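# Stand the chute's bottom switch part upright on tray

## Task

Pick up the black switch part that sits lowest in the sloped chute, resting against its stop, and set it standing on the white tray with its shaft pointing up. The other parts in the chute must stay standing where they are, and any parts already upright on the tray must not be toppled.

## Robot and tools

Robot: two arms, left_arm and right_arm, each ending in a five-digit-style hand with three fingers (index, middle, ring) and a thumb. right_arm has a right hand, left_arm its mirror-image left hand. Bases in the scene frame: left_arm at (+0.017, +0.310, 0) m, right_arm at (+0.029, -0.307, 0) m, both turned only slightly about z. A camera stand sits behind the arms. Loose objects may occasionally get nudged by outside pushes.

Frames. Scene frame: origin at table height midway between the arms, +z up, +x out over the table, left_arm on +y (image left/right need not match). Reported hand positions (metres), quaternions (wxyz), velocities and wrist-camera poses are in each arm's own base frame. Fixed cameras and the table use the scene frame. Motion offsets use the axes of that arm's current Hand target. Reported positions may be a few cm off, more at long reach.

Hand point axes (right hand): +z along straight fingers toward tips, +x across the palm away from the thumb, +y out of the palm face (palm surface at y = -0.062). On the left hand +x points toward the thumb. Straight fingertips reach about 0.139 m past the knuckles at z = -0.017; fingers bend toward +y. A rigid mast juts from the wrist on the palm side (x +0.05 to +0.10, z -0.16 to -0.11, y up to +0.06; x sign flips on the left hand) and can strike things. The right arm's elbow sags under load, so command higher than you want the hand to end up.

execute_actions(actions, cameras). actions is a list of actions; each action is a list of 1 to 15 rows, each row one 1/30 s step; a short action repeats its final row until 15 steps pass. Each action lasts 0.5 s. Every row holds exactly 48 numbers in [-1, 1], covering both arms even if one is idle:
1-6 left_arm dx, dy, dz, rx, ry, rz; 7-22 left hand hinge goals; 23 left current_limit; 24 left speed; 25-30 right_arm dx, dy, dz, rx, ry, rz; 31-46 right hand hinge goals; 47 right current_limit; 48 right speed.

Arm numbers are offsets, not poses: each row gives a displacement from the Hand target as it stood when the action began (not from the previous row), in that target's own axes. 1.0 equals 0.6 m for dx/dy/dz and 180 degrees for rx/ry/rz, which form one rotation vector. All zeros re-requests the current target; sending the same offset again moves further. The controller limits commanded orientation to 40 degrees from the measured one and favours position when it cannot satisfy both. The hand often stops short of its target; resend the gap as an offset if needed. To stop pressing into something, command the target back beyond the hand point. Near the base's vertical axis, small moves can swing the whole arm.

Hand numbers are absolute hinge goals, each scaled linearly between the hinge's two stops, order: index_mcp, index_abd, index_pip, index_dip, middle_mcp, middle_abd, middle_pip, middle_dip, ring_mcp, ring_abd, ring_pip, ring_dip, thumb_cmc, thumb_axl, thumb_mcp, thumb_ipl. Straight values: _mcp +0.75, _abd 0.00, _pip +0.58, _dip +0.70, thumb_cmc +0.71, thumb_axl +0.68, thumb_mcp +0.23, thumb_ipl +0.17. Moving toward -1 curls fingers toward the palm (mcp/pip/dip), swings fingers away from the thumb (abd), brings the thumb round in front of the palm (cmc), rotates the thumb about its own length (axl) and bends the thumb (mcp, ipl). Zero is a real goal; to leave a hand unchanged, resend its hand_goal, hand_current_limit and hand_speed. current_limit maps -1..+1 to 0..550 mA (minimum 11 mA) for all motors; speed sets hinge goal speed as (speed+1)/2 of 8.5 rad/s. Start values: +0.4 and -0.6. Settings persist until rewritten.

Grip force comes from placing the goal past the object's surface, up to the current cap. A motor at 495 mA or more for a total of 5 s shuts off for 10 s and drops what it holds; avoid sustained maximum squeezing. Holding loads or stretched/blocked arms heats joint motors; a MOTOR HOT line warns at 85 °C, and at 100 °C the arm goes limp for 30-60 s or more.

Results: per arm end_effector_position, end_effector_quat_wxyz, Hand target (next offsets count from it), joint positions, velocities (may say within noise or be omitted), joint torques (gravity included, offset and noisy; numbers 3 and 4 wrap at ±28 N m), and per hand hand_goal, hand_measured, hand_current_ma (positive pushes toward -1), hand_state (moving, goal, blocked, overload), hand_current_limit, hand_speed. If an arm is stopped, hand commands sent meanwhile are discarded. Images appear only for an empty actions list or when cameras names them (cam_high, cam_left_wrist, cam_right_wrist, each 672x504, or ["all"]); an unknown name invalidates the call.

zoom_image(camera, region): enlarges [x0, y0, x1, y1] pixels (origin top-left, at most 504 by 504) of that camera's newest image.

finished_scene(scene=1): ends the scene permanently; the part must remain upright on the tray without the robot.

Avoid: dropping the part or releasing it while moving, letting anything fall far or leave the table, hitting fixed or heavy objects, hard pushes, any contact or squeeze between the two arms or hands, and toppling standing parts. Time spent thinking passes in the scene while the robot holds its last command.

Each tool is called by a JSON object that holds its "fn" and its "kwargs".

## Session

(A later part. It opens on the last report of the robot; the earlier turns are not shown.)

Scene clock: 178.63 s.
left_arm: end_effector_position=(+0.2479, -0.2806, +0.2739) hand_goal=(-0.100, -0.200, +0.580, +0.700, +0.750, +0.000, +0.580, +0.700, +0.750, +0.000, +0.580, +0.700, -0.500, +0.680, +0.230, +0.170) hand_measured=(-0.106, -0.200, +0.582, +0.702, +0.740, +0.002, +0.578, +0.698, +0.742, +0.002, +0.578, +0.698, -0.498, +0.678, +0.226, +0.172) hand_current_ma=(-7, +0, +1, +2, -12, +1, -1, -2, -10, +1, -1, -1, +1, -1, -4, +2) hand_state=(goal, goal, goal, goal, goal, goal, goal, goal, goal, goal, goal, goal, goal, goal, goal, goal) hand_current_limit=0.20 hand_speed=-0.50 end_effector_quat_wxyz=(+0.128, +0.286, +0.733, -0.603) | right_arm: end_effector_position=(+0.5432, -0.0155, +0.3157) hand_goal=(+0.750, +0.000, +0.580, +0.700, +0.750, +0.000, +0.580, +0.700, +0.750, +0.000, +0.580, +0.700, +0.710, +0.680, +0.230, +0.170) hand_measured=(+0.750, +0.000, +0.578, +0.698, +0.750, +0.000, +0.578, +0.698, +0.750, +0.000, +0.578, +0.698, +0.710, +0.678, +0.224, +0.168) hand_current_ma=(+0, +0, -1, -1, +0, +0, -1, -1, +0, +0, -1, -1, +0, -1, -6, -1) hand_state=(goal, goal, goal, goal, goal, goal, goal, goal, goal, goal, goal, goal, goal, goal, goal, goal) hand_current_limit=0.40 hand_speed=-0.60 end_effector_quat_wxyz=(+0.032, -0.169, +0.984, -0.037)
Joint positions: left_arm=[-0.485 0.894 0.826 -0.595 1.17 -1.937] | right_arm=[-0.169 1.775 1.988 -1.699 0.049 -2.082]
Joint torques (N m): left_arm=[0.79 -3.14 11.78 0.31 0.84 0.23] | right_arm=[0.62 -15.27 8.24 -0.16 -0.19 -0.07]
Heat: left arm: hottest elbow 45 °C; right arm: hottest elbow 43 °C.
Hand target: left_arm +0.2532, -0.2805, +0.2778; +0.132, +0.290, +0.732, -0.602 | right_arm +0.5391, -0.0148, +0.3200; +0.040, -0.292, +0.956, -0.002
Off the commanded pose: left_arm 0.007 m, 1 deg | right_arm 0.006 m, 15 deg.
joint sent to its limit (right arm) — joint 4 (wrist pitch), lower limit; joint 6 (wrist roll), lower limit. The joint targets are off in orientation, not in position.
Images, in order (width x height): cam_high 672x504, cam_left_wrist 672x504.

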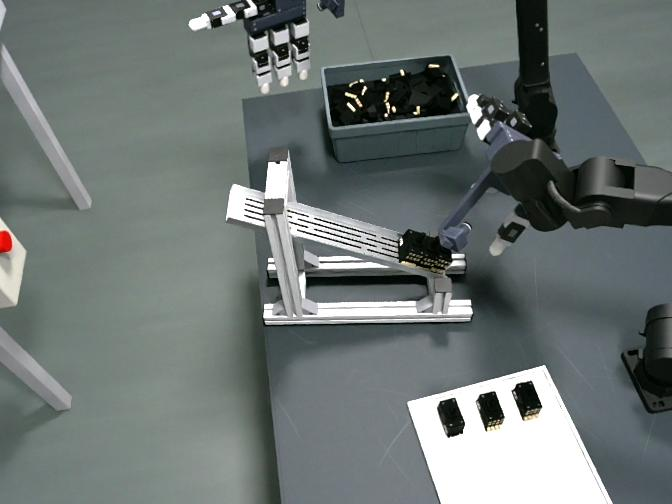

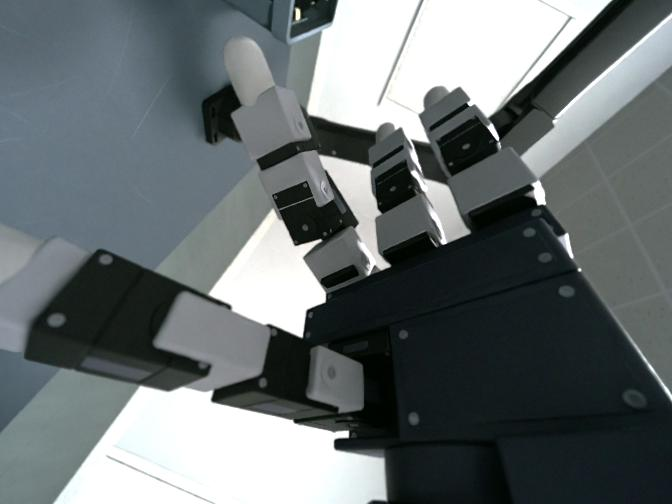

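{"fn": "execute_actions", "kwargs": {"actions": [[[-0.002,0.112,0.066,0,0,0,0.2,-0.3,-0.01,0.33,0.75,0,0.58,0.7,0.75,0,0.58,0.7,-0.57,0.68,0.23,0.17,0.2,-0.5,0,0,0,0,0,0,0.75,0,0.58,0.7,0.75,0,0.58,0.7,0.75,0,0.58,0.7,0.71,0.68,0.23,0.17,0.4,-0.6]]], "cameras": ["cam_high","cam_left_wrist"]}}

{"fn": "zoom_image", "kwargs": {"camera": "cam_high", "region": [380, 180, 500, 300]}}

{"fn": "zoom_image", "kwargs": {"camera": "cam_left_wrist", "region": [0, 0, 320, 320]}}

Scene clock: 194.23 s.
left_arm: end_effector_position=(+0.2879, -0.3086, +0.2136) hand_goal=(+0.200, -0.300, -0.010, +0.330, +0.750, +0.000, +0.580, +0.700, +0.750, +0.000, +0.580, +0.700, -0.570, +0.680, +0.230, +0.170) hand_measured=(+0.190, -0.292, -0.008, +0.332, +0.740, +0.002, +0.578, +0.698, +0.742, +0.002, +0.578, +0.698, -0.560, +0.678, +0.226, +0.172) hand_current_ma=(-14, +8, +2, +2, -12, +1, -1, -2, -10, +1, -1, -1, +12, -1, -3, +2) hand_state=(goal, goal, goal, goal, goal, goal, goal, goal, goal, goal, goal, goal, goal, goal, goal, goal) hand_current_limit=0.20 hand_speed=-0.50 end_effector_quat_wxyz=(+0.131, +0.291, +0.734, -0.600) | right_arm: end_effector_position=(+0.5432, -0.0155, +0.3157) hand_goal=(+0.750, +0.000, +0.580, +0.700, +0.750, +0.000, +0.580, +0.700, +0.750, +0.000, +0.580, +0.700, +0.710, +0.680, +0.230, +0.170) hand_measured=(+0.750, +0.000, +0.578, +0.698, +0.750, +0.000, +0.578, +0.698, +0.750, +0.000, +0.578, +0.698, +0.710, +0.678, +0.224, +0.168) hand_current_ma=(+0, +0, -1, -1, +0, +0, -1, -1, +0, +0, -1, -1, +0, -1, -6, -1) hand_state=(goal, goal, goal, goal, goal, goal, goal, goal, goal, goal, goal, goal, goal, goal, goal, goal) hand_current_limit=0.40 hand_speed=-0.60 end_effector_quat_wxyz=(+0.032, -0.169, +0.984, -0.037)
Joint positions: left_arm=[-0.507 1.074 0.769 -0.339 1.149 -1.95] | right_arm=[-0.169 1.775 1.988 -1.699 0.049 -2.082]
Joint torques (N m): left_arm=[-0.32 -6.12 10.13 1.26 0.55 -0.09] | right_arm=[0.26 -15.62 8.06 -0.21 -0.22 -0.03]
Heat: left arm: hottest elbow 45 °C; right arm: hottest elbow 43 °C.
Hand target: left_arm +0.2873, -0.3116, +0.2150; +0.132, +0.290, +0.732, -0.602 | right_arm +0.5391, -0.0148, +0.3200; +0.040, -0.292, +0.956, -0.002
Off the commanded pose: left_arm 0.003 m, 0 deg | right_arm 0.006 m, 15 deg.
joint sent to its limit (right arm) — joint 4 (wrist pitch), lower limit; joint 6 (wrist roll), lower limit. The joint targets are off in orientation, not in position.
Images, in order (width x height): cam_high 672x504, cam_left_wrist 672x504.

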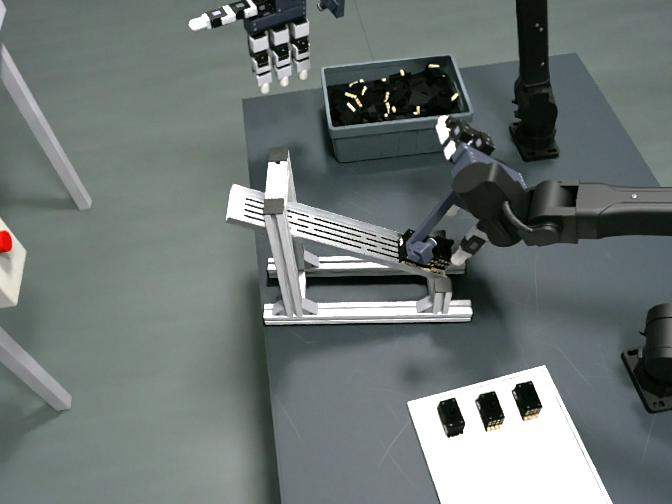

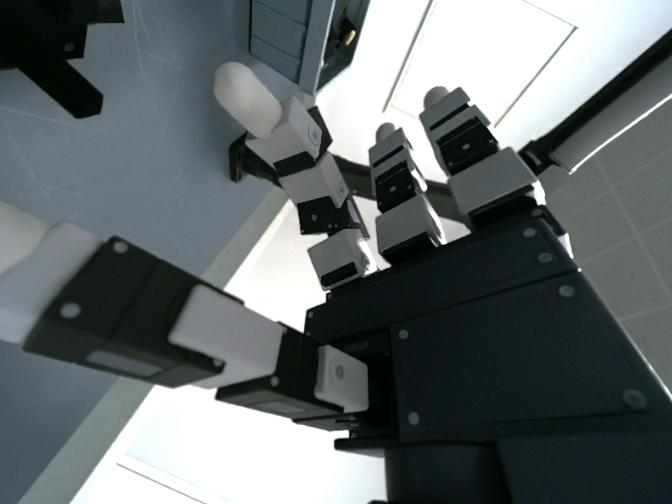

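Scaled by 4.200.

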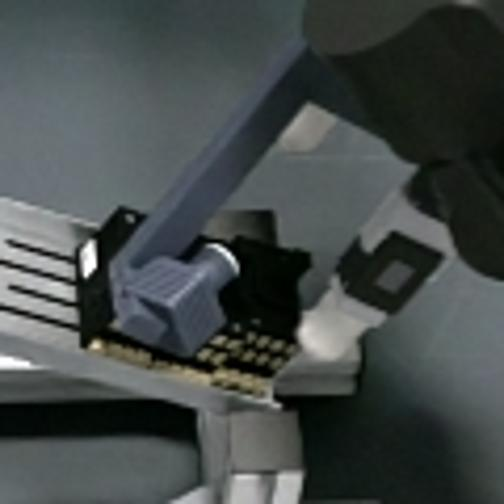

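Scaled by 1.575.

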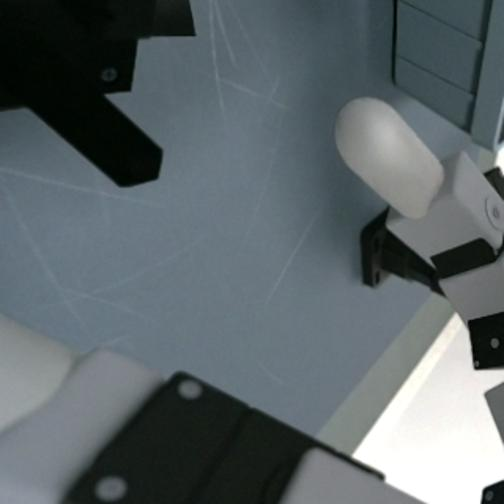

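{"fn": "execute_actions", "kwargs": {"actions": [[[0.0138,0.0857,0.0152,0,0,0,0.2,-0.3,-0.01,0.33,0.75,0,0.58,0.7,0.75,0,0.58,0.7,-0.57,0.68,0.23,0.17,0.2,-0.5,0,0,0,0,0,0,0.75,0,0.58,0.7,0.75,0,0.58,0.7,0.75,0,0.58,0.7,0.71,0.68,0.23,0.17,0.4,-0.6]]], "cameras": ["cam_high","cam_left_wrist"]}}

{"fn": "zoom_image", "kwargs": {"camera": "cam_high", "region": [380, 180, 500, 300]}}

{"fn": "zoom_image", "kwargs": {"camera": "cam_left_wrist", "region": [0, 0, 320, 320]}}

Scene clock: 197.03 s.
left_arm: end_effector_position=(+0.3042, -0.3134, +0.1700) hand_goal=(+0.200, -0.300, -0.010, +0.330, +0.750, +0.000, +0.580, +0.700, +0.750, +0.000, +0.580, +0.700, -0.570, +0.680, +0.230, +0.170) hand_measured=(+0.194, -0.300, -0.012, +0.328, +0.740, +0.002, +0.578, +0.698, +0.740, +0.002, +0.578, +0.698, -0.560, +0.678, +0.228, +0.172) hand_current_ma=(-7, +0, -2, -2, -14, +1, -1, -2, -12, +1, -1, -1, +12, -1, -3, +2) hand_state=(goal, goal, goal, goal, goal, goal, goal, goal, goal, goal, goal, goal, goal, goal, goal, goal) hand_current_limit=0.20 hand_speed=-0.50 end_effector_quat_wxyz=(+0.124, +0.287, +0.733, -0.604) | right_arm: end_effector_position=(+0.5432, -0.0155, +0.3157) hand_goal=(+0.750, +0.000, +0.580, +0.700, +0.750, +0.000, +0.580, +0.700, +0.750, +0.000, +0.580, +0.700, +0.710, +0.680, +0.230, +0.170) hand_measured=(+0.750, +0.000, +0.578, +0.698, +0.750, +0.000, +0.578, +0.698, +0.750, +0.000, +0.578, +0.698, +0.710, +0.678, +0.224, +0.168) hand_current_ma=(+0, +0, -1, -1, +0, +0, -1, -1, +0, +0, -1, -1, +0, -1, -6, -1) hand_state=(goal, goal, goal, goal, goal, goal, goal, goal, goal, goal, goal, goal, goal, goal, goal, goal) hand_current_limit=0.40 hand_speed=-0.60 end_effector_quat_wxyz=(+0.032, -0.169, +0.984, -0.037)
Joint positions: left_arm=[-0.492 1.185 0.73 -0.212 1.171 -1.939] | right_arm=[-0.169 1.775 1.988 -1.699 0.049 -2.082]
Joint torques (N m): left_arm=[0.79 -6.53 9.31 1.2 0.6 0.15] | right_arm=[0.5 -15.5 8.03 -0.29 -0.21 -0.05]
Heat: left arm: hottest elbow 44 °C; right arm: hottest elbow 43 °C.
Hand target: left_arm +0.3092, -0.3126, +0.1670; +0.132, +0.290, +0.732, -0.602 | right_arm +0.5391, -0.0148, +0.3200; +0.040, -0.292, +0.956, -0.002
Off the commanded pose: left_arm 0.006 m, 1 deg | right_arm 0.006 m, 15 deg.
joint sent to its limit (right arm) — joint 4 (wrist pitch), lower limit; joint 6 (wrist roll), lower limit. The joint targets are off in orientation, not in position.
Images, in order (width x height): cam_high 672x504, cam_left_wrist 672x504.

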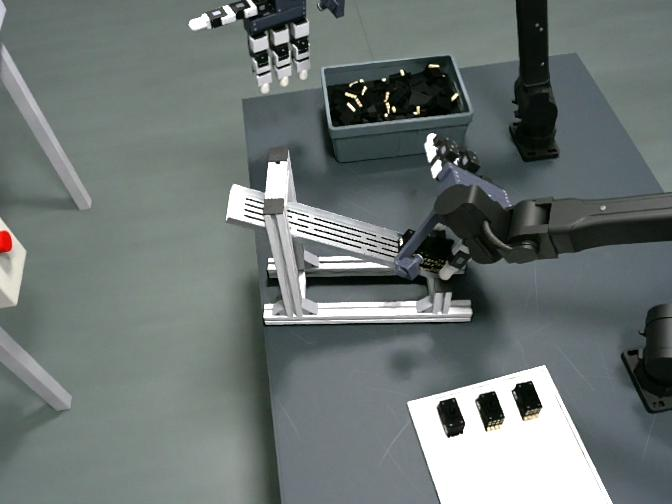

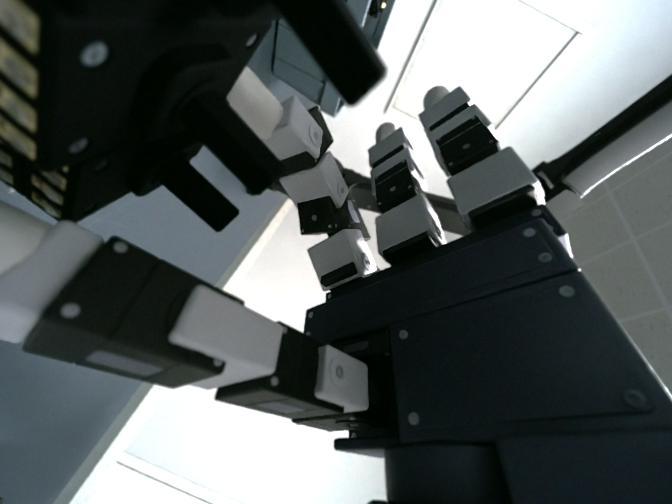

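Scaled by 4.200.

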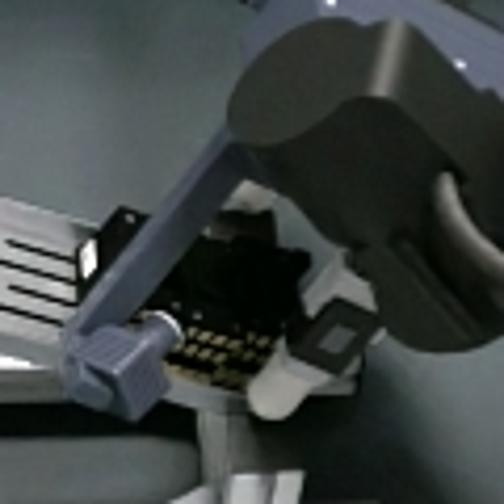

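Scaled by 1.575.

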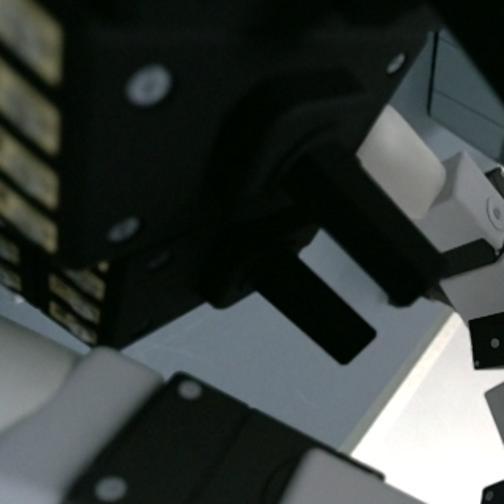

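{"fn": "execute_actions", "kwargs": {"actions": [[[-0.015,0.002,0,0,0,0,0.1,-0.35,-0.01,0.33,0.75,0,0.58,0.7,0.75,0,0.58,0.7,-0.57,0.68,0.18,0.17,0.2,-0.7,0,0,0,0,0,0,0.75,0,0.58,0.7,0.75,0,0.58,0.7,0.75,0,0.58,0.7,0.71,0.68,0.23,0.17,0.4,-0.6]],[[0,0,0,0,0,0,-0.12,-0.35,-0.01,0.33,0.75,0,0.58,0.7,0.75,0,0.58,0.7,-0.57,0.68,0.15,0.17,0.2,-0.7,0,0,0,0,0,0,0.75,0,0.58,0.7,0.75,0,0.58,0.7,0.75,0,0.58,0.7,0.71,0.68,0.23,0.17,0.4,-0.6]]], "cameras": ["cam_high","cam_left_wrist"]}}

{"fn": "zoom_image", "kwargs": {"camera": "cam_high", "region": [380, 180, 500, 300]}}

{"fn": "zoom_image", "kwargs": {"camera": "cam_left_wrist", "region": [0, 0, 320, 320]}}

Scene clock: 201.80 s.
left_arm: end_effector_position=(+0.3050, -0.3125, +0.1688) hand_goal=(-0.120, -0.350, -0.010, +0.330, +0.750, +0.000, +0.580, +0.700, +0.750, +0.000, +0.580, +0.700, -0.570, +0.680, +0.150, +0.170) hand_measured=(-0.038, -0.342, +0.004, +0.332, +0.740, +0.002, +0.578, +0.698, +0.740, +0.002, +0.578, +0.698, -0.562, +0.678, +0.180, +0.180) hand_current_ma=(+252, +8, +19, +1, -14, +1, -1, -2, -12, +1, -1, -1, +8, -1, +77, +19) hand_state=(blocked, goal, goal, goal, goal, goal, goal, goal, goal, goal, goal, goal, goal, goal, blocked, goal) hand_current_limit=0.20 hand_speed=-0.70 end_effector_quat_wxyz=(+0.122, +0.285, +0.734, -0.604) | right_arm: end_effector_position=(+0.5432, -0.0155, +0.3157) hand_goal=(+0.750, +0.000, +0.580, +0.700, +0.750, +0.000, +0.580, +0.700, +0.750, +0.000, +0.580, +0.700, +0.710, +0.680, +0.230, +0.170) hand_measured=(+0.750, +0.000, +0.578, +0.698, +0.750, +0.000, +0.578, +0.698, +0.750, +0.000, +0.578, +0.698, +0.710, +0.678, +0.224, +0.168) hand_current_ma=(+0, +0, -1, -1, +0, +0, -1, -1, +0, +0, -1, -1, +0, -1, -6, -1) hand_state=(goal, goal, goal, goal, goal, goal, goal, goal, goal, goal, goal, goal, goal, goal, goal, goal) hand_current_limit=0.40 hand_speed=-0.60 end_effector_quat_wxyz=(+0.032, -0.169, +0.984, -0.037)
Joint positions: left_arm=[-0.488 1.189 0.73 -0.212 1.174 -1.939] | right_arm=[-0.169 1.775 1.988 -1.699 0.049 -2.082]
Joint torques (N m): left_arm=[0.73 -5.42 11.32 0.84 0.62 0.21] | right_arm=[0.38 -15.5 8.13 -0.16 -0.21 0.04]
Heat: left arm: hottest elbow 44 °C; right arm: hottest elbow 43 °C.
Hand target: left_arm +0.3170, -0.3149, +0.1708; +0.132, +0.290, +0.732, -0.602 | right_arm +0.5391, -0.0148, +0.3200; +0.040, -0.292, +0.956, -0.002
Off the commanded pose: left_arm 0.012 m, 1 deg | right_arm 0.006 m, 15 deg.
joint sent to its limit (right arm) — joint 4 (wrist pitch), lower limit; joint 6 (wrist roll), lower limit. The joint targets are off in orientation, not in position.
Images, in order (width x height): cam_high 672x504, cam_left_wrist 672x504.

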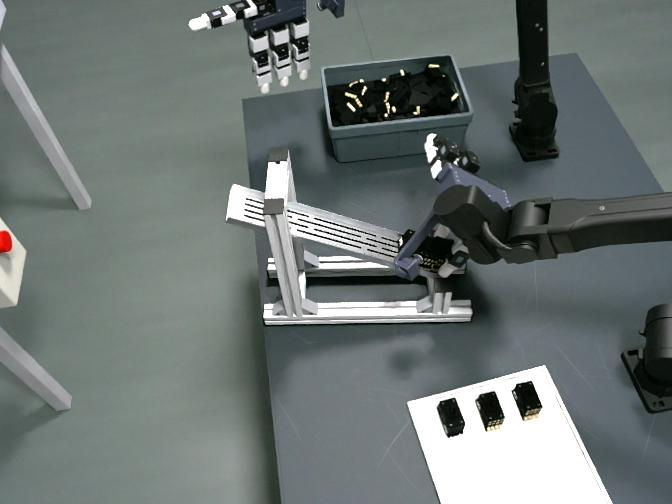

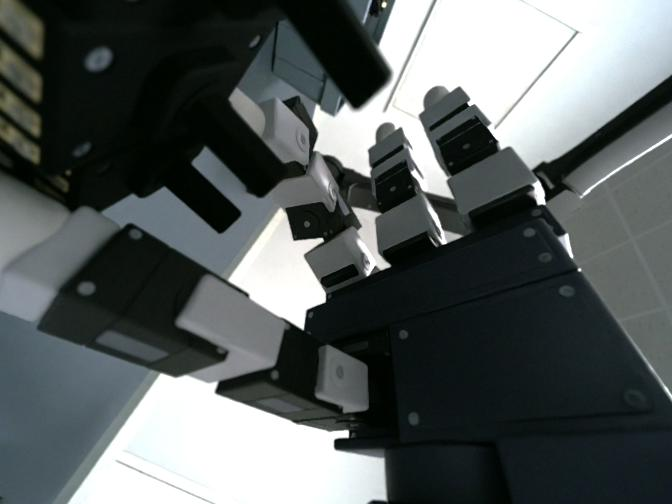

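Scaled by 4.200.

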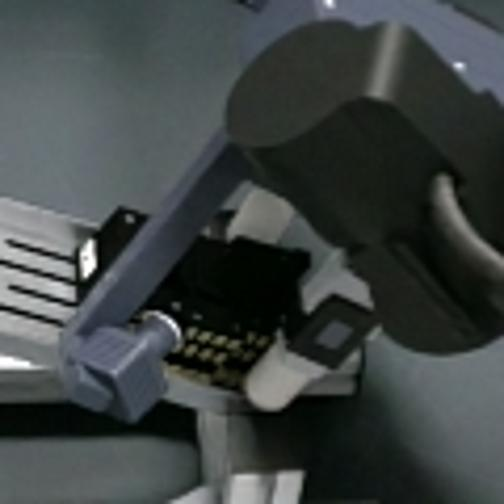

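Scaled by 1.575.

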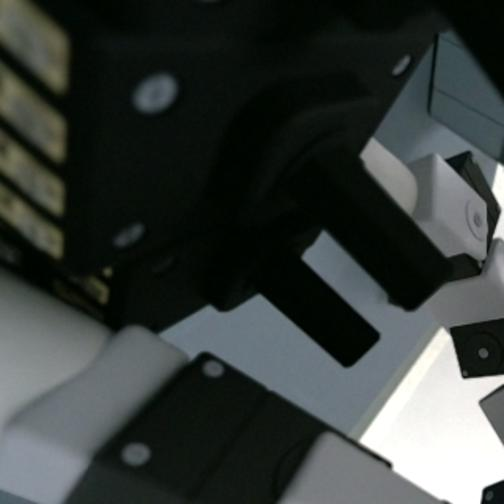

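{"fn": "execute_actions", "kwargs": {"actions": [[[0,0,0,0,0,0,-0.25,-0.35,-0.03,0.31,0.75,0,0.58,0.7,0.75,0,0.58,0.7,-0.59,0.68,0.05,0.12,0.4,-0.7,0,0,0,0,0,0,0.75,0,0.58,0.7,0.75,0,0.58,0.7,0.75,0,0.58,0.7,0.71,0.68,0.23,0.17,0.4,-0.6]]]}}

Scene clock: 203.47 s.
left_arm: end_effector_position=(+0.3050, -0.3125, +0.1688) hand_goal=(-0.250, -0.350, -0.030, +0.310, +0.750, +0.000, +0.580, +0.700, +0.750, +0.000, +0.580, +0.700, -0.590, +0.680, +0.050, +0.120) hand_measured=(-0.040, -0.342, +0.004, +0.330, +0.740, +0.002, +0.578, +0.698, +0.740, +0.002, +0.578, +0.698, -0.564, +0.678, +0.178, +0.172) hand_current_ma=(+385, +7, +66, +31, -14, +1, -1, -2, -12, +1, -1, -1, +46, -1, +385, +183) hand_state=(blocked, goal, blocked, goal, goal, goal, goal, goal, goal, goal, goal, goal, blocked, goal, blocked, blocked) hand_current_limit=0.40 hand_speed=-0.70 end_effector_quat_wxyz=(+0.122, +0.285, +0.734, -0.604) | right_arm: end_effector_position=(+0.5432, -0.0155, +0.3157) hand_goal=(+0.750, +0.000, +0.580, +0.700, +0.750, +0.000, +0.580, +0.700, +0.750, +0.000, +0.580, +0.700, +0.710, +0.680, +0.230, +0.170) hand_measured=(+0.750, +0.000, +0.578, +0.698, +0.750, +0.000, +0.578, +0.698, +0.750, +0.000, +0.578, +0.698, +0.710, +0.678, +0.224, +0.168) hand_current_ma=(+0, +0, -1, -1, +0, +0, -1, -1, +0, +0, -1, -1, +0, -1, -6, -1) hand_state=(goal, goal, goal, goal, goal, goal, goal, goal, goal, goal, goal, goal, goal, goal, goal, goal) hand_current_limit=0.40 hand_speed=-0.60 end_effector_quat_wxyz=(+0.032, -0.169, +0.984, -0.037)
Joint positions: left_arm=[-0.488 1.189 0.73 -0.212 1.174 -1.939] | right_arm=[-0.169 1.775 1.988 -1.699 0.049 -2.082]
Joint torques (N m): left_arm=[0.79 -5.42 11.34 0.83 0.6 0.21] | right_arm=[0.85 -15.5 8.21 -0.27 -0.2 -0.03]
Heat: left arm: hottest elbow 44 °C; right arm: hottest elbow 43 °C.
Hand target: left_arm +0.3170, -0.3149, +0.1708; +0.132, +0.290, +0.732, -0.602 | right_arm +0.5391, -0.0148, +0.3200; +0.040, -0.292, +0.956, -0.002
Off the commanded pose: left_arm 0.012 m, 1 deg | right_arm 0.006 m, 15 deg.
joint sent to its limit (right arm) — joint 4 (wrist pitch), lower limit; joint 6 (wrist roll), lower limit. The joint targets are off in orientation, not in position.

{"fn": "execute_actions", "kwargs": {"actions": [[[-0.007,-0.048,-0.0105,0,0,0,-0.25,-0.35,-0.03,0.31,0.75,0,0.58,0.7,0.75,0,0.58,0.7,-0.59,0.68,0.05,0.12,0.4,-0.7,0,0,0,0,0,0,0.75,0,0.58,0.7,0.75,0,0.58,0.7,0.75,0,0.58,0.7,0.71,0.68,0.23,0.17,0.4,-0.6]]], "cameras": ["cam_high","cam_left_wrist"]}}

{"fn": "zoom_image", "kwargs": {"camera": "cam_high", "region": [380, 180, 500, 300]}}

{"fn": "zoom_image", "kwargs": {"camera": "cam_left_wrist", "region": [0, 0, 320, 320]}}

Scene clock: 205.50 s.
left_arm: end_effector_position=(+0.2982, -0.3073, +0.1758) hand_goal=(-0.250, -0.350, -0.030, +0.310, +0.750, +0.000, +0.580, +0.700, +0.750, +0.000, +0.580, +0.700, -0.590, +0.680, +0.050, +0.120) hand_measured=(-0.040, -0.350, +0.030, +0.340, +0.740, +0.002, +0.578, +0.698, +0.740, +0.002, +0.578, +0.698, -0.578, +0.678, +0.156, +0.166) hand_current_ma=(+385, +0, +150, +56, -14, +1, -1, -2, -12, +1, -1, -1, +15, -1, +385, +158) hand_state=(blocked, goal, blocked, blocked, goal, goal, goal, goal, goal, goal, goal, goal, goal, goal, blocked, blocked) hand_current_limit=0.40 hand_speed=-0.70 end_effector_quat_wxyz=(+0.121, +0.281, +0.739, -0.600) | right_arm: end_effector_position=(+0.5432, -0.0155, +0.3157) hand_goal=(+0.750, +0.000, +0.580, +0.700, +0.750, +0.000, +0.580, +0.700, +0.750, +0.000, +0.580, +0.700, +0.710, +0.680, +0.230, +0.170) hand_measured=(+0.750, +0.000, +0.578, +0.698, +0.750, +0.000, +0.578, +0.698, +0.750, +0.000, +0.578, +0.698, +0.710, +0.678, +0.224, +0.168) hand_current_ma=(+0, +0, -1, -1, +0, +0, -1, -1, +0, +0, -1, -1, +0, -1, -6, -1) hand_state=(goal, goal, goal, goal, goal, goal, goal, goal, goal, goal, goal, goal, goal, goal, goal, goal) hand_current_limit=0.40 hand_speed=-0.60 end_effector_quat_wxyz=(+0.032, -0.169, +0.984, -0.037)
Joint positions: left_arm=[-0.488 1.153 0.73 -0.259 1.163 -1.939] | right_arm=[-0.169 1.775 1.988 -1.699 0.049 -2.082]
Joint torques (N m): left_arm=[-0.15 -7.59 12.89 0.01 0.68 0.02] | right_arm=[0.73 -15.74 8.13 -0.25 -0.23 0.01]
Heat: left arm: hottest elbow 44 °C; right arm: hottest elbow 43 °C.
Hand target: left_arm +0.3045, -0.3131, +0.1977; +0.132, +0.290, +0.732, -0.602 | right_arm +0.5391, -0.0148, +0.3200; +0.040, -0.292, +0.956, -0.002
Off the commanded pose: left_arm 0.024 m, 2 deg | right_arm 0.006 m, 15 deg.
joint sent to its limit (right arm) — joint 4 (wrist pitch), lower limit; joint 6 (wrist roll), lower limit. The joint targets are off in orientation, not in position.
Images, in order (width x height): cam_high 672x504, cam_left_wrist 672x504.

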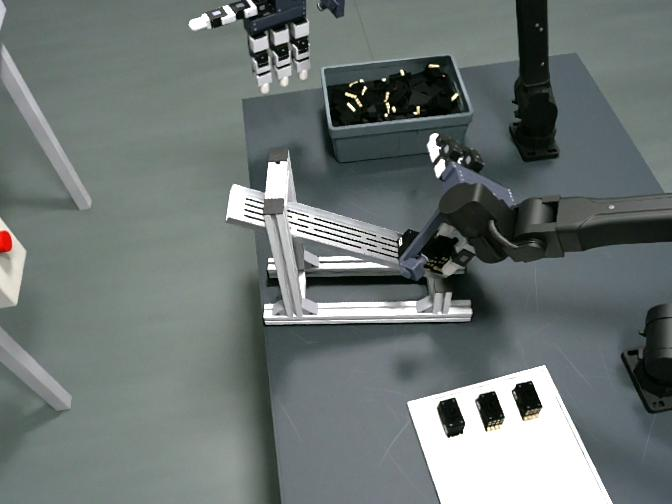

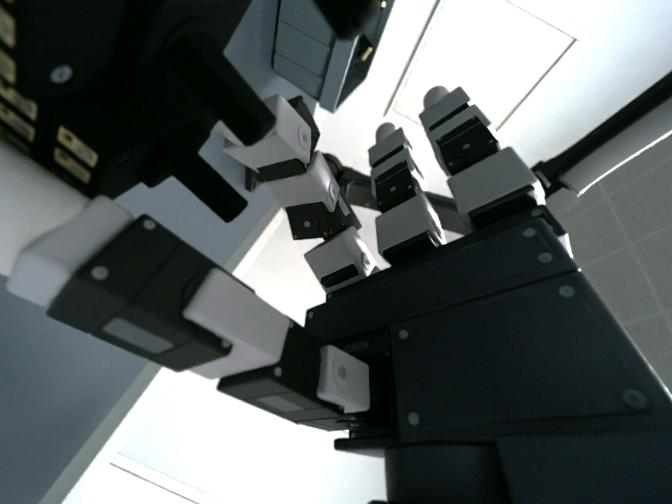

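Scaled by 4.200.

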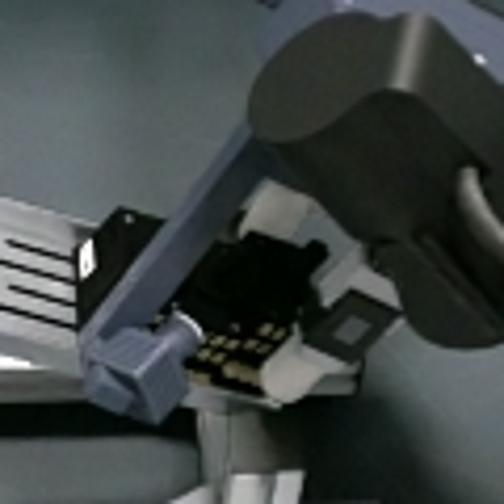

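Scaled by 1.575.

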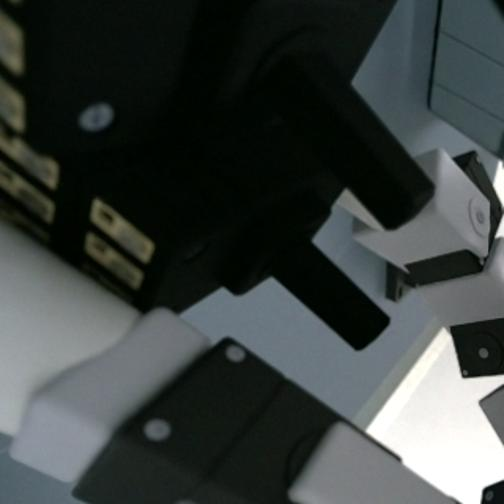

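{"fn": "execute_actions", "kwargs": {"actions": [[[-0.007,-0.042,-0.012,0,0,0,-0.25,-0.35,-0.03,0.31,0.75,0,0.58,0.7,0.75,0,0.58,0.7,-0.59,0.68,0.05,0.12,0.4,-0.7,0,0,0,0,0,0,0.75,0,0.58,0.7,0.75,0,0.58,0.7,0.75,0,0.58,0.7,0.71,0.68,0.23,0.17,0.4,-0.6]]], "cameras": ["cam_high","cam_left_wrist"]}}

{"fn": "zoom_image", "kwargs": {"camera": "cam_high", "region": [380, 180, 500, 300]}}

{"fn": "zoom_image", "kwargs": {"camera": "cam_left_wrist", "region": [0, 0, 320, 320]}}

Scene clock: 207.53 s.
left_arm: end_effector_position=(+0.2809, -0.2998, +0.1898) hand_goal=(-0.250, -0.350, -0.030, +0.310, +0.750, +0.000, +0.580, +0.700, +0.750, +0.000, +0.580, +0.700, -0.590, +0.680, +0.050, +0.120) hand_measured=(-0.040, -0.346, +0.034, +0.342, +0.740, +0.002, +0.578, +0.698, +0.740, +0.002, +0.578, +0.698, -0.560, +0.682, +0.146, +0.166) hand_current_ma=(+385, +4, +164, +62, -14, +1, -1, -2, -12, +1, -1, -1, +58, +1, +385, +158) hand_state=(blocked, goal, blocked, blocked, goal, goal, goal, goal, goal, goal, goal, goal, blocked, goal, blocked, blocked) hand_current_limit=0.40 hand_speed=-0.70 end_effector_quat_wxyz=(+0.112, +0.276, +0.744, -0.599) | right_arm: end_effector_position=(+0.5432, -0.0155, +0.3157) hand_goal=(+0.750, +0.000, +0.580, +0.700, +0.750, +0.000, +0.580, +0.700, +0.750, +0.000, +0.580, +0.700, +0.710, +0.680, +0.230, +0.170) hand_measured=(+0.750, +0.000, +0.578, +0.698, +0.750, +0.000, +0.578, +0.698, +0.750, +0.000, +0.578, +0.698, +0.710, +0.678, +0.224, +0.168) hand_current_ma=(+0, +0, -1, -1, +0, +0, -1, -1, +0, +0, -1, -1, +0, -1, -6, -1) hand_state=(goal, goal, goal, goal, goal, goal, goal, goal, goal, goal, goal, goal, goal, goal, goal, goal) hand_current_limit=0.40 hand_speed=-0.60 end_effector_quat_wxyz=(+0.032, -0.169, +0.984, -0.037)
Joint positions: left_arm=[-0.493 1.086 0.73 -0.344 1.158 -1.943] | right_arm=[-0.169 1.775 1.988 -1.699 0.049 -2.082]
Joint torques (N m): left_arm=[-0.21 -6.65 14.98 0.4 0.71 -0.03] | right_arm=[-0.32 -15.38 8.14 -0.12 -0.25 -0.02]
Heat: left arm: hottest elbow 44 °C; right arm: hottest elbow 43 °C.
Hand target: left_arm +0.2942, -0.3100, +0.2221; +0.132, +0.290, +0.732, -0.602 | right_arm +0.5391, -0.0148, +0.3200; +0.040, -0.292, +0.956, -0.002
Off the commanded pose: left_arm 0.036 m, 3 deg | right_arm 0.006 m, 15 deg.
joint sent to its limit (right arm) — joint 4 (wrist pitch), lower limit; joint 6 (wrist roll), lower limit. The joint targets are off in orientation, not in position.
Images, in order (width x height): cam_high 672x504, cam_left_wrist 672x504.

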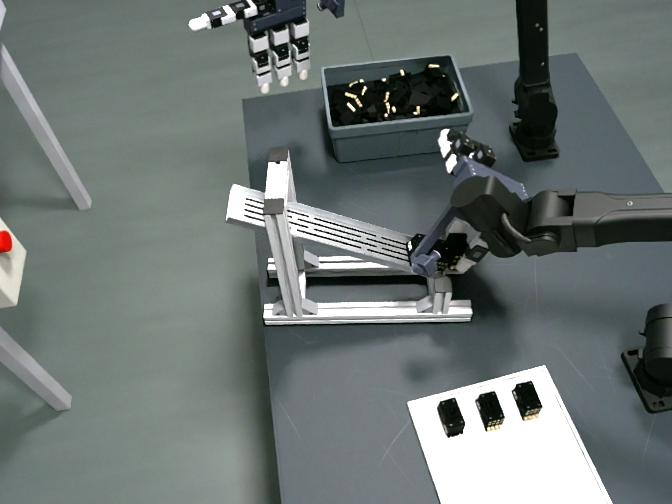

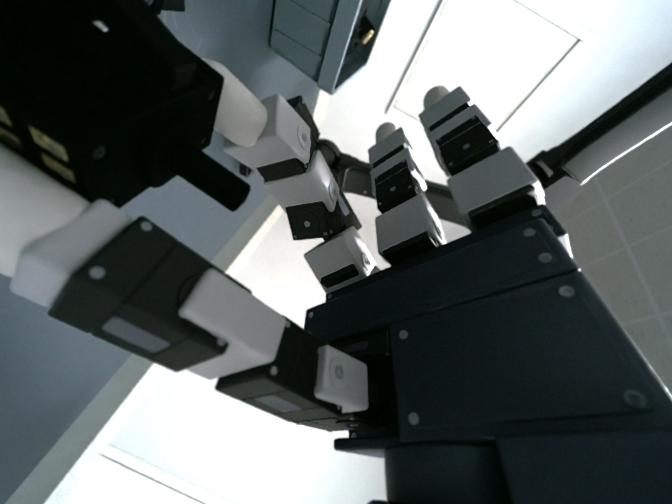

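Scaled by 4.200.

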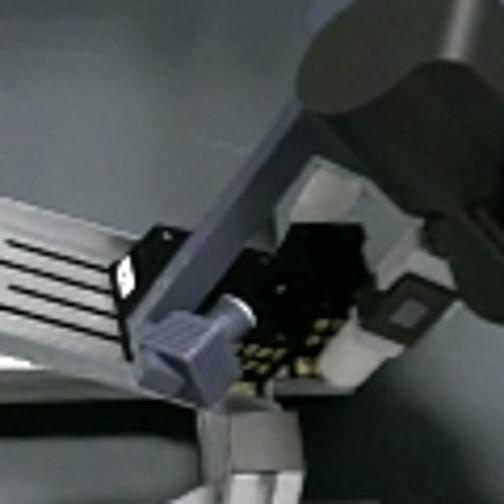

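Scaled by 1.575.

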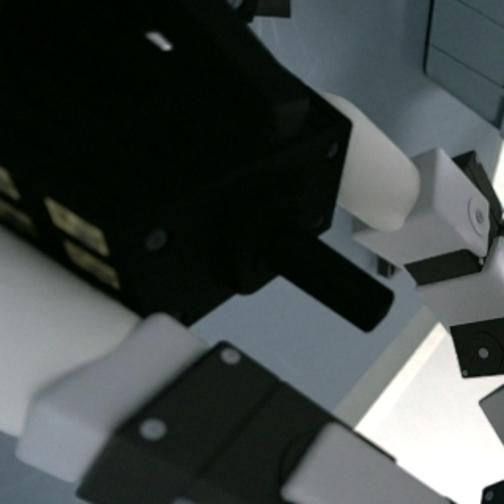

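{"fn": "execute_actions", "kwargs": {"actions": [[[-0.054,-0.08,-0.024,0,0,0,-0.25,-0.35,-0.03,0.31,0.75,0,0.58,0.7,0.75,0,0.58,0.7,-0.59,0.68,0.05,0.12,0.4,-0.7,0,0,0,0,0,0,0.75,0,0.58,0.7,0.75,0,0.58,0.7,0.75,0,0.58,0.7,0.71,0.68,0.23,0.17,0.4,-0.6]]], "cameras": ["cam_high","cam_left_wrist"]}}

{"fn": "zoom_image", "kwargs": {"camera": "cam_high", "region": [380, 170, 520, 310]}}

{"fn": "zoom_image", "kwargs": {"camera": "cam_left_wrist", "region": [0, 0, 320, 320]}}

Scene clock: 209.67 s.
left_arm: end_effector_position=(+0.2806, -0.3002, +0.2513) hand_goal=(-0.250, -0.350, -0.030, +0.310, +0.750, +0.000, +0.580, +0.700, +0.750, +0.000, +0.580, +0.700, -0.590, +0.680, +0.050, +0.120) hand_measured=(-0.040, -0.344, +0.034, +0.342, +0.740, +0.002, +0.578, +0.698, +0.740, +0.002, +0.578, +0.698, -0.560, +0.682, +0.146, +0.166) hand_current_ma=(+385, +5, +164, +62, -14, +1, -1, -2, -12, +1, -1, -1, +58, +1, +385, +158) hand_state=(blocked, goal, blocked, blocked, goal, goal, goal, goal, goal, goal, goal, goal, blocked, goal, blocked, blocked) hand_current_limit=0.40 hand_speed=-0.70 end_effector_quat_wxyz=(+0.112, +0.272, +0.744, -0.601) | right_arm: end_effector_position=(+0.5432, -0.0155, +0.3157) hand_goal=(+0.750, +0.000, +0.580, +0.700, +0.750, +0.000, +0.580, +0.700, +0.750, +0.000, +0.580, +0.700, +0.710, +0.680, +0.230, +0.170) hand_measured=(+0.750, +0.000, +0.578, +0.698, +0.750, +0.000, +0.578, +0.698, +0.750, +0.000, +0.578, +0.698, +0.710, +0.678, +0.224, +0.168) hand_current_ma=(+0, +0, -1, -1, +0, +0, -1, -1, +0, +0, -1, -1, +0, -1, -6, -1) hand_state=(goal, goal, goal, goal, goal, goal, goal, goal, goal, goal, goal, goal, goal, goal, goal, goal) hand_current_limit=0.40 hand_speed=-0.60 end_effector_quat_wxyz=(+0.032, -0.169, +0.984, -0.037)
Joint positions: left_arm=[-0.493 1.033 0.858 -0.51 1.158 -1.966] | right_arm=[-0.169 1.775 1.988 -1.699 0.049 -2.082]
Joint torques (N m): left_arm=[-0.15 -5.13 15.83 0.39 0.69 0.13] | right_arm=[0.21 -15.56 8.03 -0.32 -0.17 -0.04]
Heat: left arm: hottest elbow 44 °C; right arm: hottest elbow 43 °C.
Hand target: left_arm +0.2944, -0.3098, +0.2819; +0.132, +0.290, +0.732, -0.602 | right_arm +0.5391, -0.0148, +0.3200; +0.040, -0.292, +0.956, -0.002
Off the commanded pose: left_arm 0.035 m, 3 deg | right_arm 0.006 m, 15 deg.
joint sent to its limit (right arm) — joint 4 (wrist pitch), lower limit; joint 6 (wrist roll), lower limit. The joint targets are off in orientation, not in position.
Images, in order (width x height): cam_high 672x504, cam_left_wrist 672x504.

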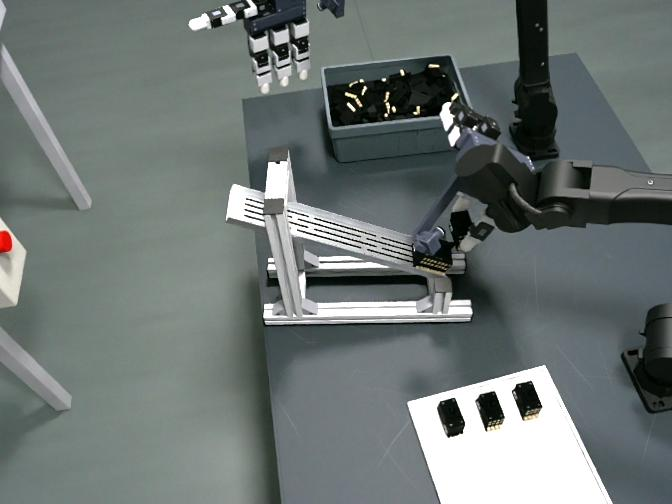

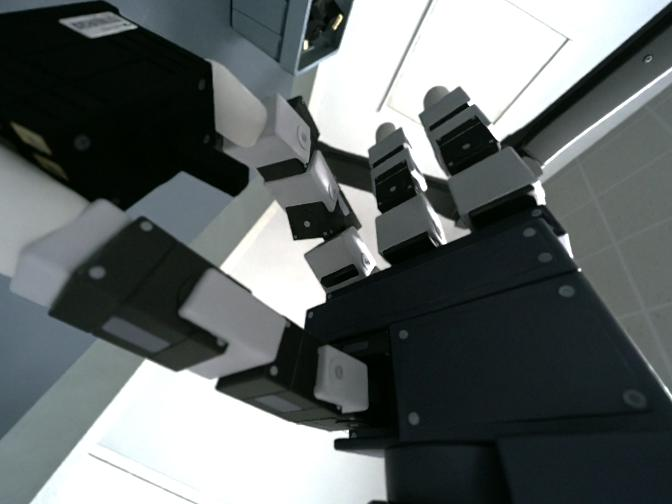

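Scaled by 3.600.

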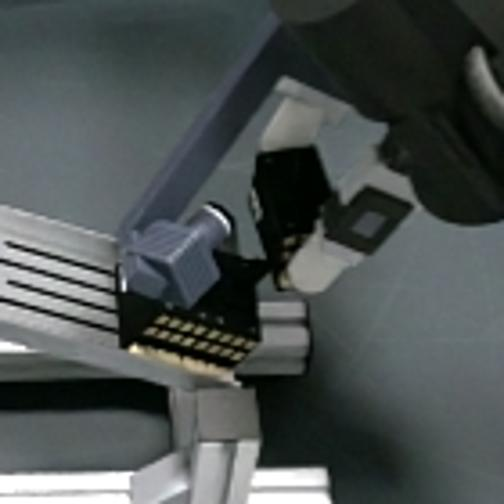

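Scaled by 1.575.

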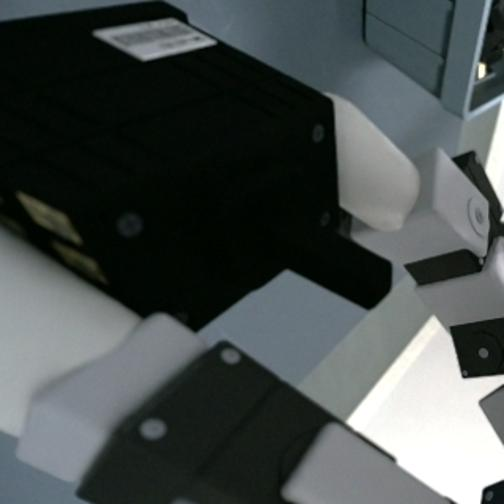

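{"fn": "execute_actions", "kwargs": {"actions": [[[0.024,0.031,-0.157,-0.0275,-0.084,-0.0664,-0.25,-0.35,-0.03,0.31,0.75,0,0.58,0.7,0.75,0,0.58,0.7,-0.59,0.68,0.05,0.12,0.4,-0.7,0,0,0,0,0,0,0.75,0,0.58,0.7,0.75,0,0.58,0.7,0.75,0,0.58,0.7,0.71,0.68,0.23,0.17,0.4,-0.6]],[[-0.025,0.044,-0.1535,-0.0275,-0.084,-0.0664,-0.25,-0.35,-0.03,0.31,0.75,0,0.58,0.7,0.75,0,0.58,0.7,-0.59,0.68,0.05,0.12,0.4,-0.7,0,0,0,0,0,0,0.75,0,0.58,0.7,0.75,0,0.58,0.7,0.75,0,0.58,0.7,0.71,0.68,0.23,0.17,0.4,-0.6]],[[-0.0737,0.046,-0.136,-0.0275,-0.084,-0.0664,-0.25,-0.35,-0.03,0.31,0.75,0,0.58,0.7,0.75,0,0.58,0.7,-0.59,0.68,0.05,0.12,0.4,-0.7,0,0,0,0,0,0,0.75,0,0.58,0.7,0.75,0,0.58,0.7,0.75,0,0.58,0.7,0.71,0.68,0.23,0.17,0.4,-0.6]]], "cameras": ["cam_high","cam_left_wrist"]}}

{"fn": "zoom_image", "kwargs": {"camera": "cam_high", "region": [400, 240, 600, 440]}}

{"fn": "zoom_image", "kwargs": {"camera": "cam_left_wrist", "region": [0, 0, 320, 320]}}

Scene clock: 224.67 s.
left_arm: end_effector_position=(+0.3245, -0.0271, +0.2544) hand_goal=(-0.250, -0.350, -0.030, +0.310, +0.750, +0.000, +0.580, +0.700, +0.750, +0.000, +0.580, +0.700, -0.590, +0.680, +0.050, +0.120) hand_measured=(-0.040, -0.344, +0.034, +0.342, +0.740, +0.002, +0.578, +0.698, +0.740, +0.002, +0.578, +0.698, -0.560, +0.682, +0.144, +0.166) hand_current_ma=(+385, +5, +165, +62, -14, +1, -1, -2, -11, +1, -1, -1, +58, +1, +385, +158) hand_state=(blocked, goal, blocked, blocked, goal, goal, goal, goal, goal, goal, goal, goal, blocked, goal, blocked, blocked) hand_current_limit=0.40 hand_speed=-0.70 end_effector_quat_wxyz=(+0.198, -0.176, +0.767, -0.585) | right_arm: end_effector_position=(+0.5432, -0.0155, +0.3157) hand_goal=(+0.750, +0.000, +0.580, +0.700, +0.750, +0.000, +0.580, +0.700, +0.750, +0.000, +0.580, +0.700, +0.710, +0.680, +0.230, +0.170) hand_measured=(+0.750, +0.000, +0.578, +0.698, +0.750, +0.000, +0.578, +0.698, +0.750, +0.000, +0.578, +0.698, +0.710, +0.678, +0.224, +0.168) hand_current_ma=(+0, +0, -1, -1, +0, +0, -1, -1, +0, +0, -1, -1, +0, -1, -6, -1) hand_state=(goal, goal, goal, goal, goal, goal, goal, goal, goal, goal, goal, goal, goal, goal, goal, goal) hand_current_limit=0.40 hand_speed=-0.60 end_effector_quat_wxyz=(+0.032, -0.169, +0.984, -0.037)
Joint positions: left_arm=[0.391 0.956 0.858 -0.891 1.282 -2.072] | right_arm=[-0.169 1.775 1.988 -1.699 0.049 -2.082]
Joint torques (N m): left_arm=[0.73 -4.07 15.23 -0.13 1.14 -0.15] | right_arm=[0.56 -15.56 8.08 -0.34 -0.24 -0.03]
Heat: left arm: hottest elbow 45 °C; right arm: hottest elbow 43 °C.
Hand target: left_arm +0.3363, -0.0220, +0.2818; +0.248, -0.211, +0.746, -0.581 | right_arm +0.5391, -0.0148, +0.3200; +0.040, -0.292, +0.956, -0.002
Off the commanded pose: left_arm 0.030 m, 7 deg | right_arm 0.006 m, 15 deg.
joint sent to its limit (left arm) — joint 6 (wrist roll), lower limit. The joint targets are off in orientation, not in position.
joint sent to its limit (right arm) — joint 4 (wrist pitch), lower limit; joint 6 (wrist roll), lower limit. The joint targets are off in orientation, not in position.
Images, in order (width x height): cam_high 672x504, cam_left_wrist 672x504.

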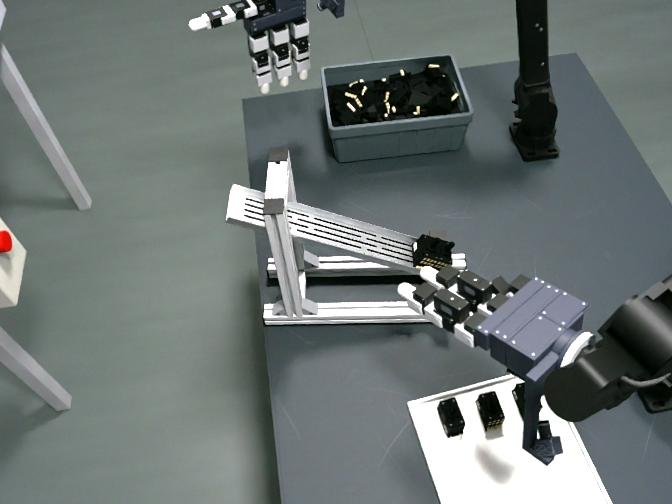

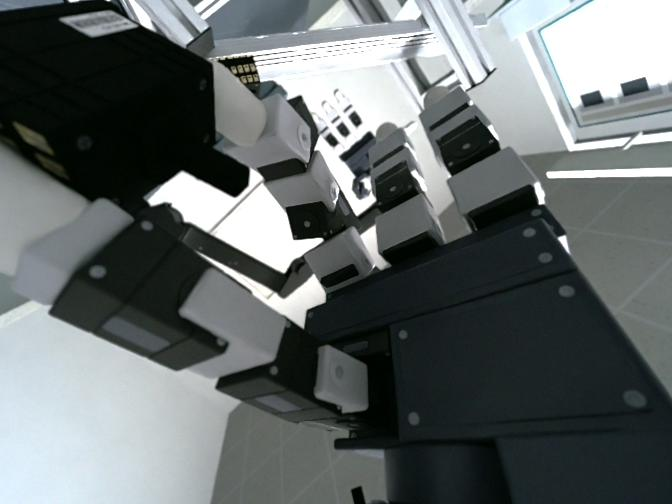

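Scaled by 2.520.

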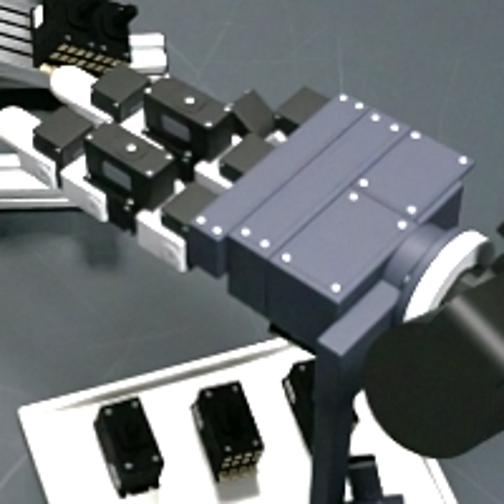

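Scaled by 1.575.

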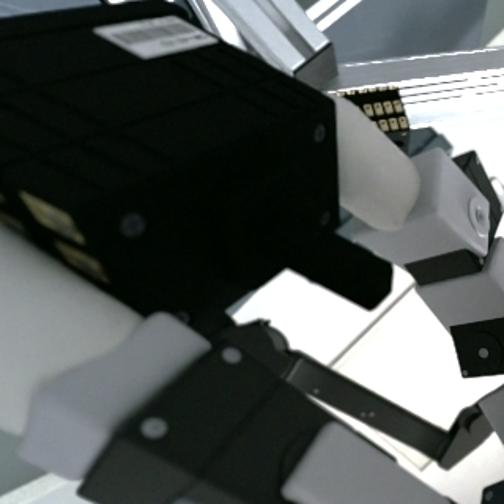

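{"fn": "execute_actions", "kwargs": {"actions": [[[-0.099,0.1675,-0.082,0,0,0,-0.25,-0.35,-0.03,0.31,0.75,0,0.58,0.7,0.75,0,0.58,0.7,-0.59,0.68,0.05,0.12,0.4,-0.7,0,0,0,0,0,0,0.75,0,0.58,0.7,0.75,0,0.58,0.7,0.75,0,0.58,0.7,0.71,0.68,0.23,0.17,0.4,-0.6]]], "cameras": ["cam_high","cam_left_wrist"]}}

{"fn": "zoom_image", "kwargs": {"camera": "cam_left_wrist", "region": [0, 0, 500, 400]}}

Scene clock: 228.07 s.
left_arm: end_effector_position=(+0.3401, +0.0702, +0.1892) hand_goal=(-0.250, -0.350, -0.030, +0.310, +0.750, +0.000, +0.580, +0.700, +0.750, +0.000, +0.580, +0.700, -0.590, +0.680, +0.050, +0.120) hand_measured=(-0.040, -0.346, +0.034, +0.342, +0.740, +0.002, +0.578, +0.698, +0.740, +0.002, +0.578, +0.698, -0.560, +0.682, +0.144, +0.166) hand_current_ma=(+385, +3, +165, +62, -14, +1, -1, -2, -11, +1, -1, -1, +58, +1, +385, +158) hand_state=(blocked, goal, blocked, blocked, goal, goal, goal, goal, goal, goal, goal, goal, blocked, goal, blocked, blocked) hand_current_limit=0.40 hand_speed=-0.70 end_effector_quat_wxyz=(+0.246, -0.236, +0.740, -0.580) | right_arm: end_effector_position=(+0.5432, -0.0155, +0.3157) hand_goal=(+0.750, +0.000, +0.580, +0.700, +0.750, +0.000, +0.580, +0.700, +0.750, +0.000, +0.580, +0.700, +0.710, +0.680, +0.230, +0.170) hand_measured=(+0.750, +0.000, +0.578, +0.698, +0.750, +0.000, +0.578, +0.698, +0.750, +0.000, +0.578, +0.698, +0.710, +0.678, +0.224, +0.168) hand_current_ma=(+0, +0, -1, -1, +0, +0, -1, -1, +0, +0, -1, -1, +0, -1, -6, -1) hand_state=(goal, goal, goal, goal, goal, goal, goal, goal, goal, goal, goal, goal, goal, goal, goal, goal) hand_current_limit=0.40 hand_speed=-0.60 end_effector_quat_wxyz=(+0.032, -0.169, +0.984, -0.037)
Joint positions: left_arm=[0.66 1.183 0.85 -1.01 1.357 -1.712] | right_arm=[-0.169 1.775 1.988 -1.699 0.049 -2.082]
Joint torques (N m): left_arm=[-0.38 -5.95 12.31 -0.57 1.3 0.13] | right_arm=[0.21 -15.5 8.17 -0.31 -0.25 -0.02]
Heat: left arm: hottest elbow 45 °C; right arm: hottest elbow 43 °C.
Hand target: left_arm +0.3501, +0.0751, +0.2014; +0.247, -0.211, +0.746, -0.581 | right_arm +0.5391, -0.0148, +0.3200; +0.040, -0.292, +0.956, -0.002
Off the commanded pose: left_arm 0.017 m, 3 deg | right_arm 0.006 m, 15 deg.
joint sent to its limit (right arm) — joint 4 (wrist pitch), lower limit; joint 6 (wrist roll), lower limit. The joint targets are off in orientation, not in position.
Images, in order (width x height): cam_high 672x504, cam_left_wrist 672x504.

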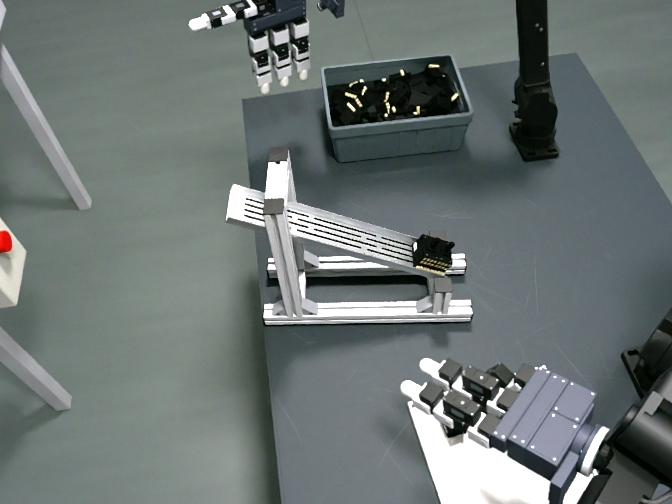

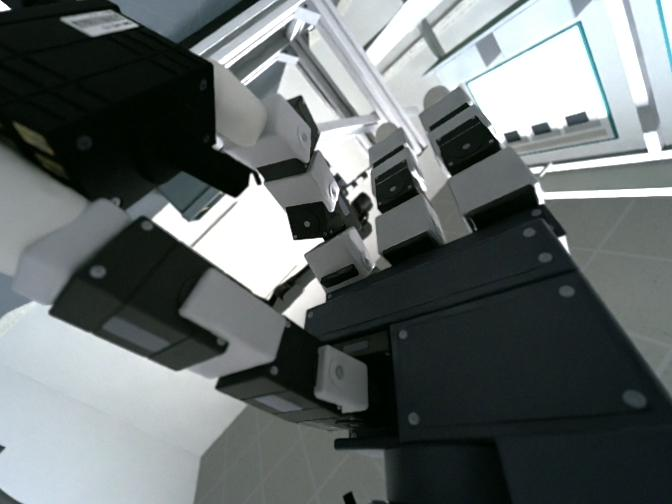

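Scaled by 1.008.

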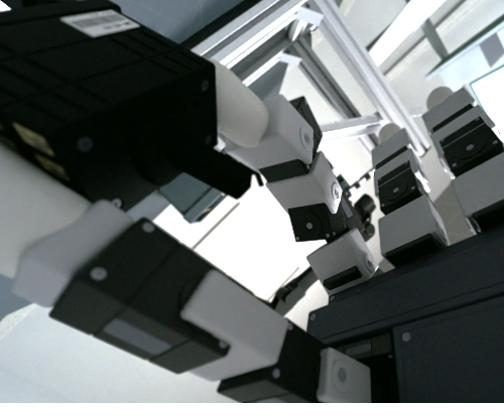

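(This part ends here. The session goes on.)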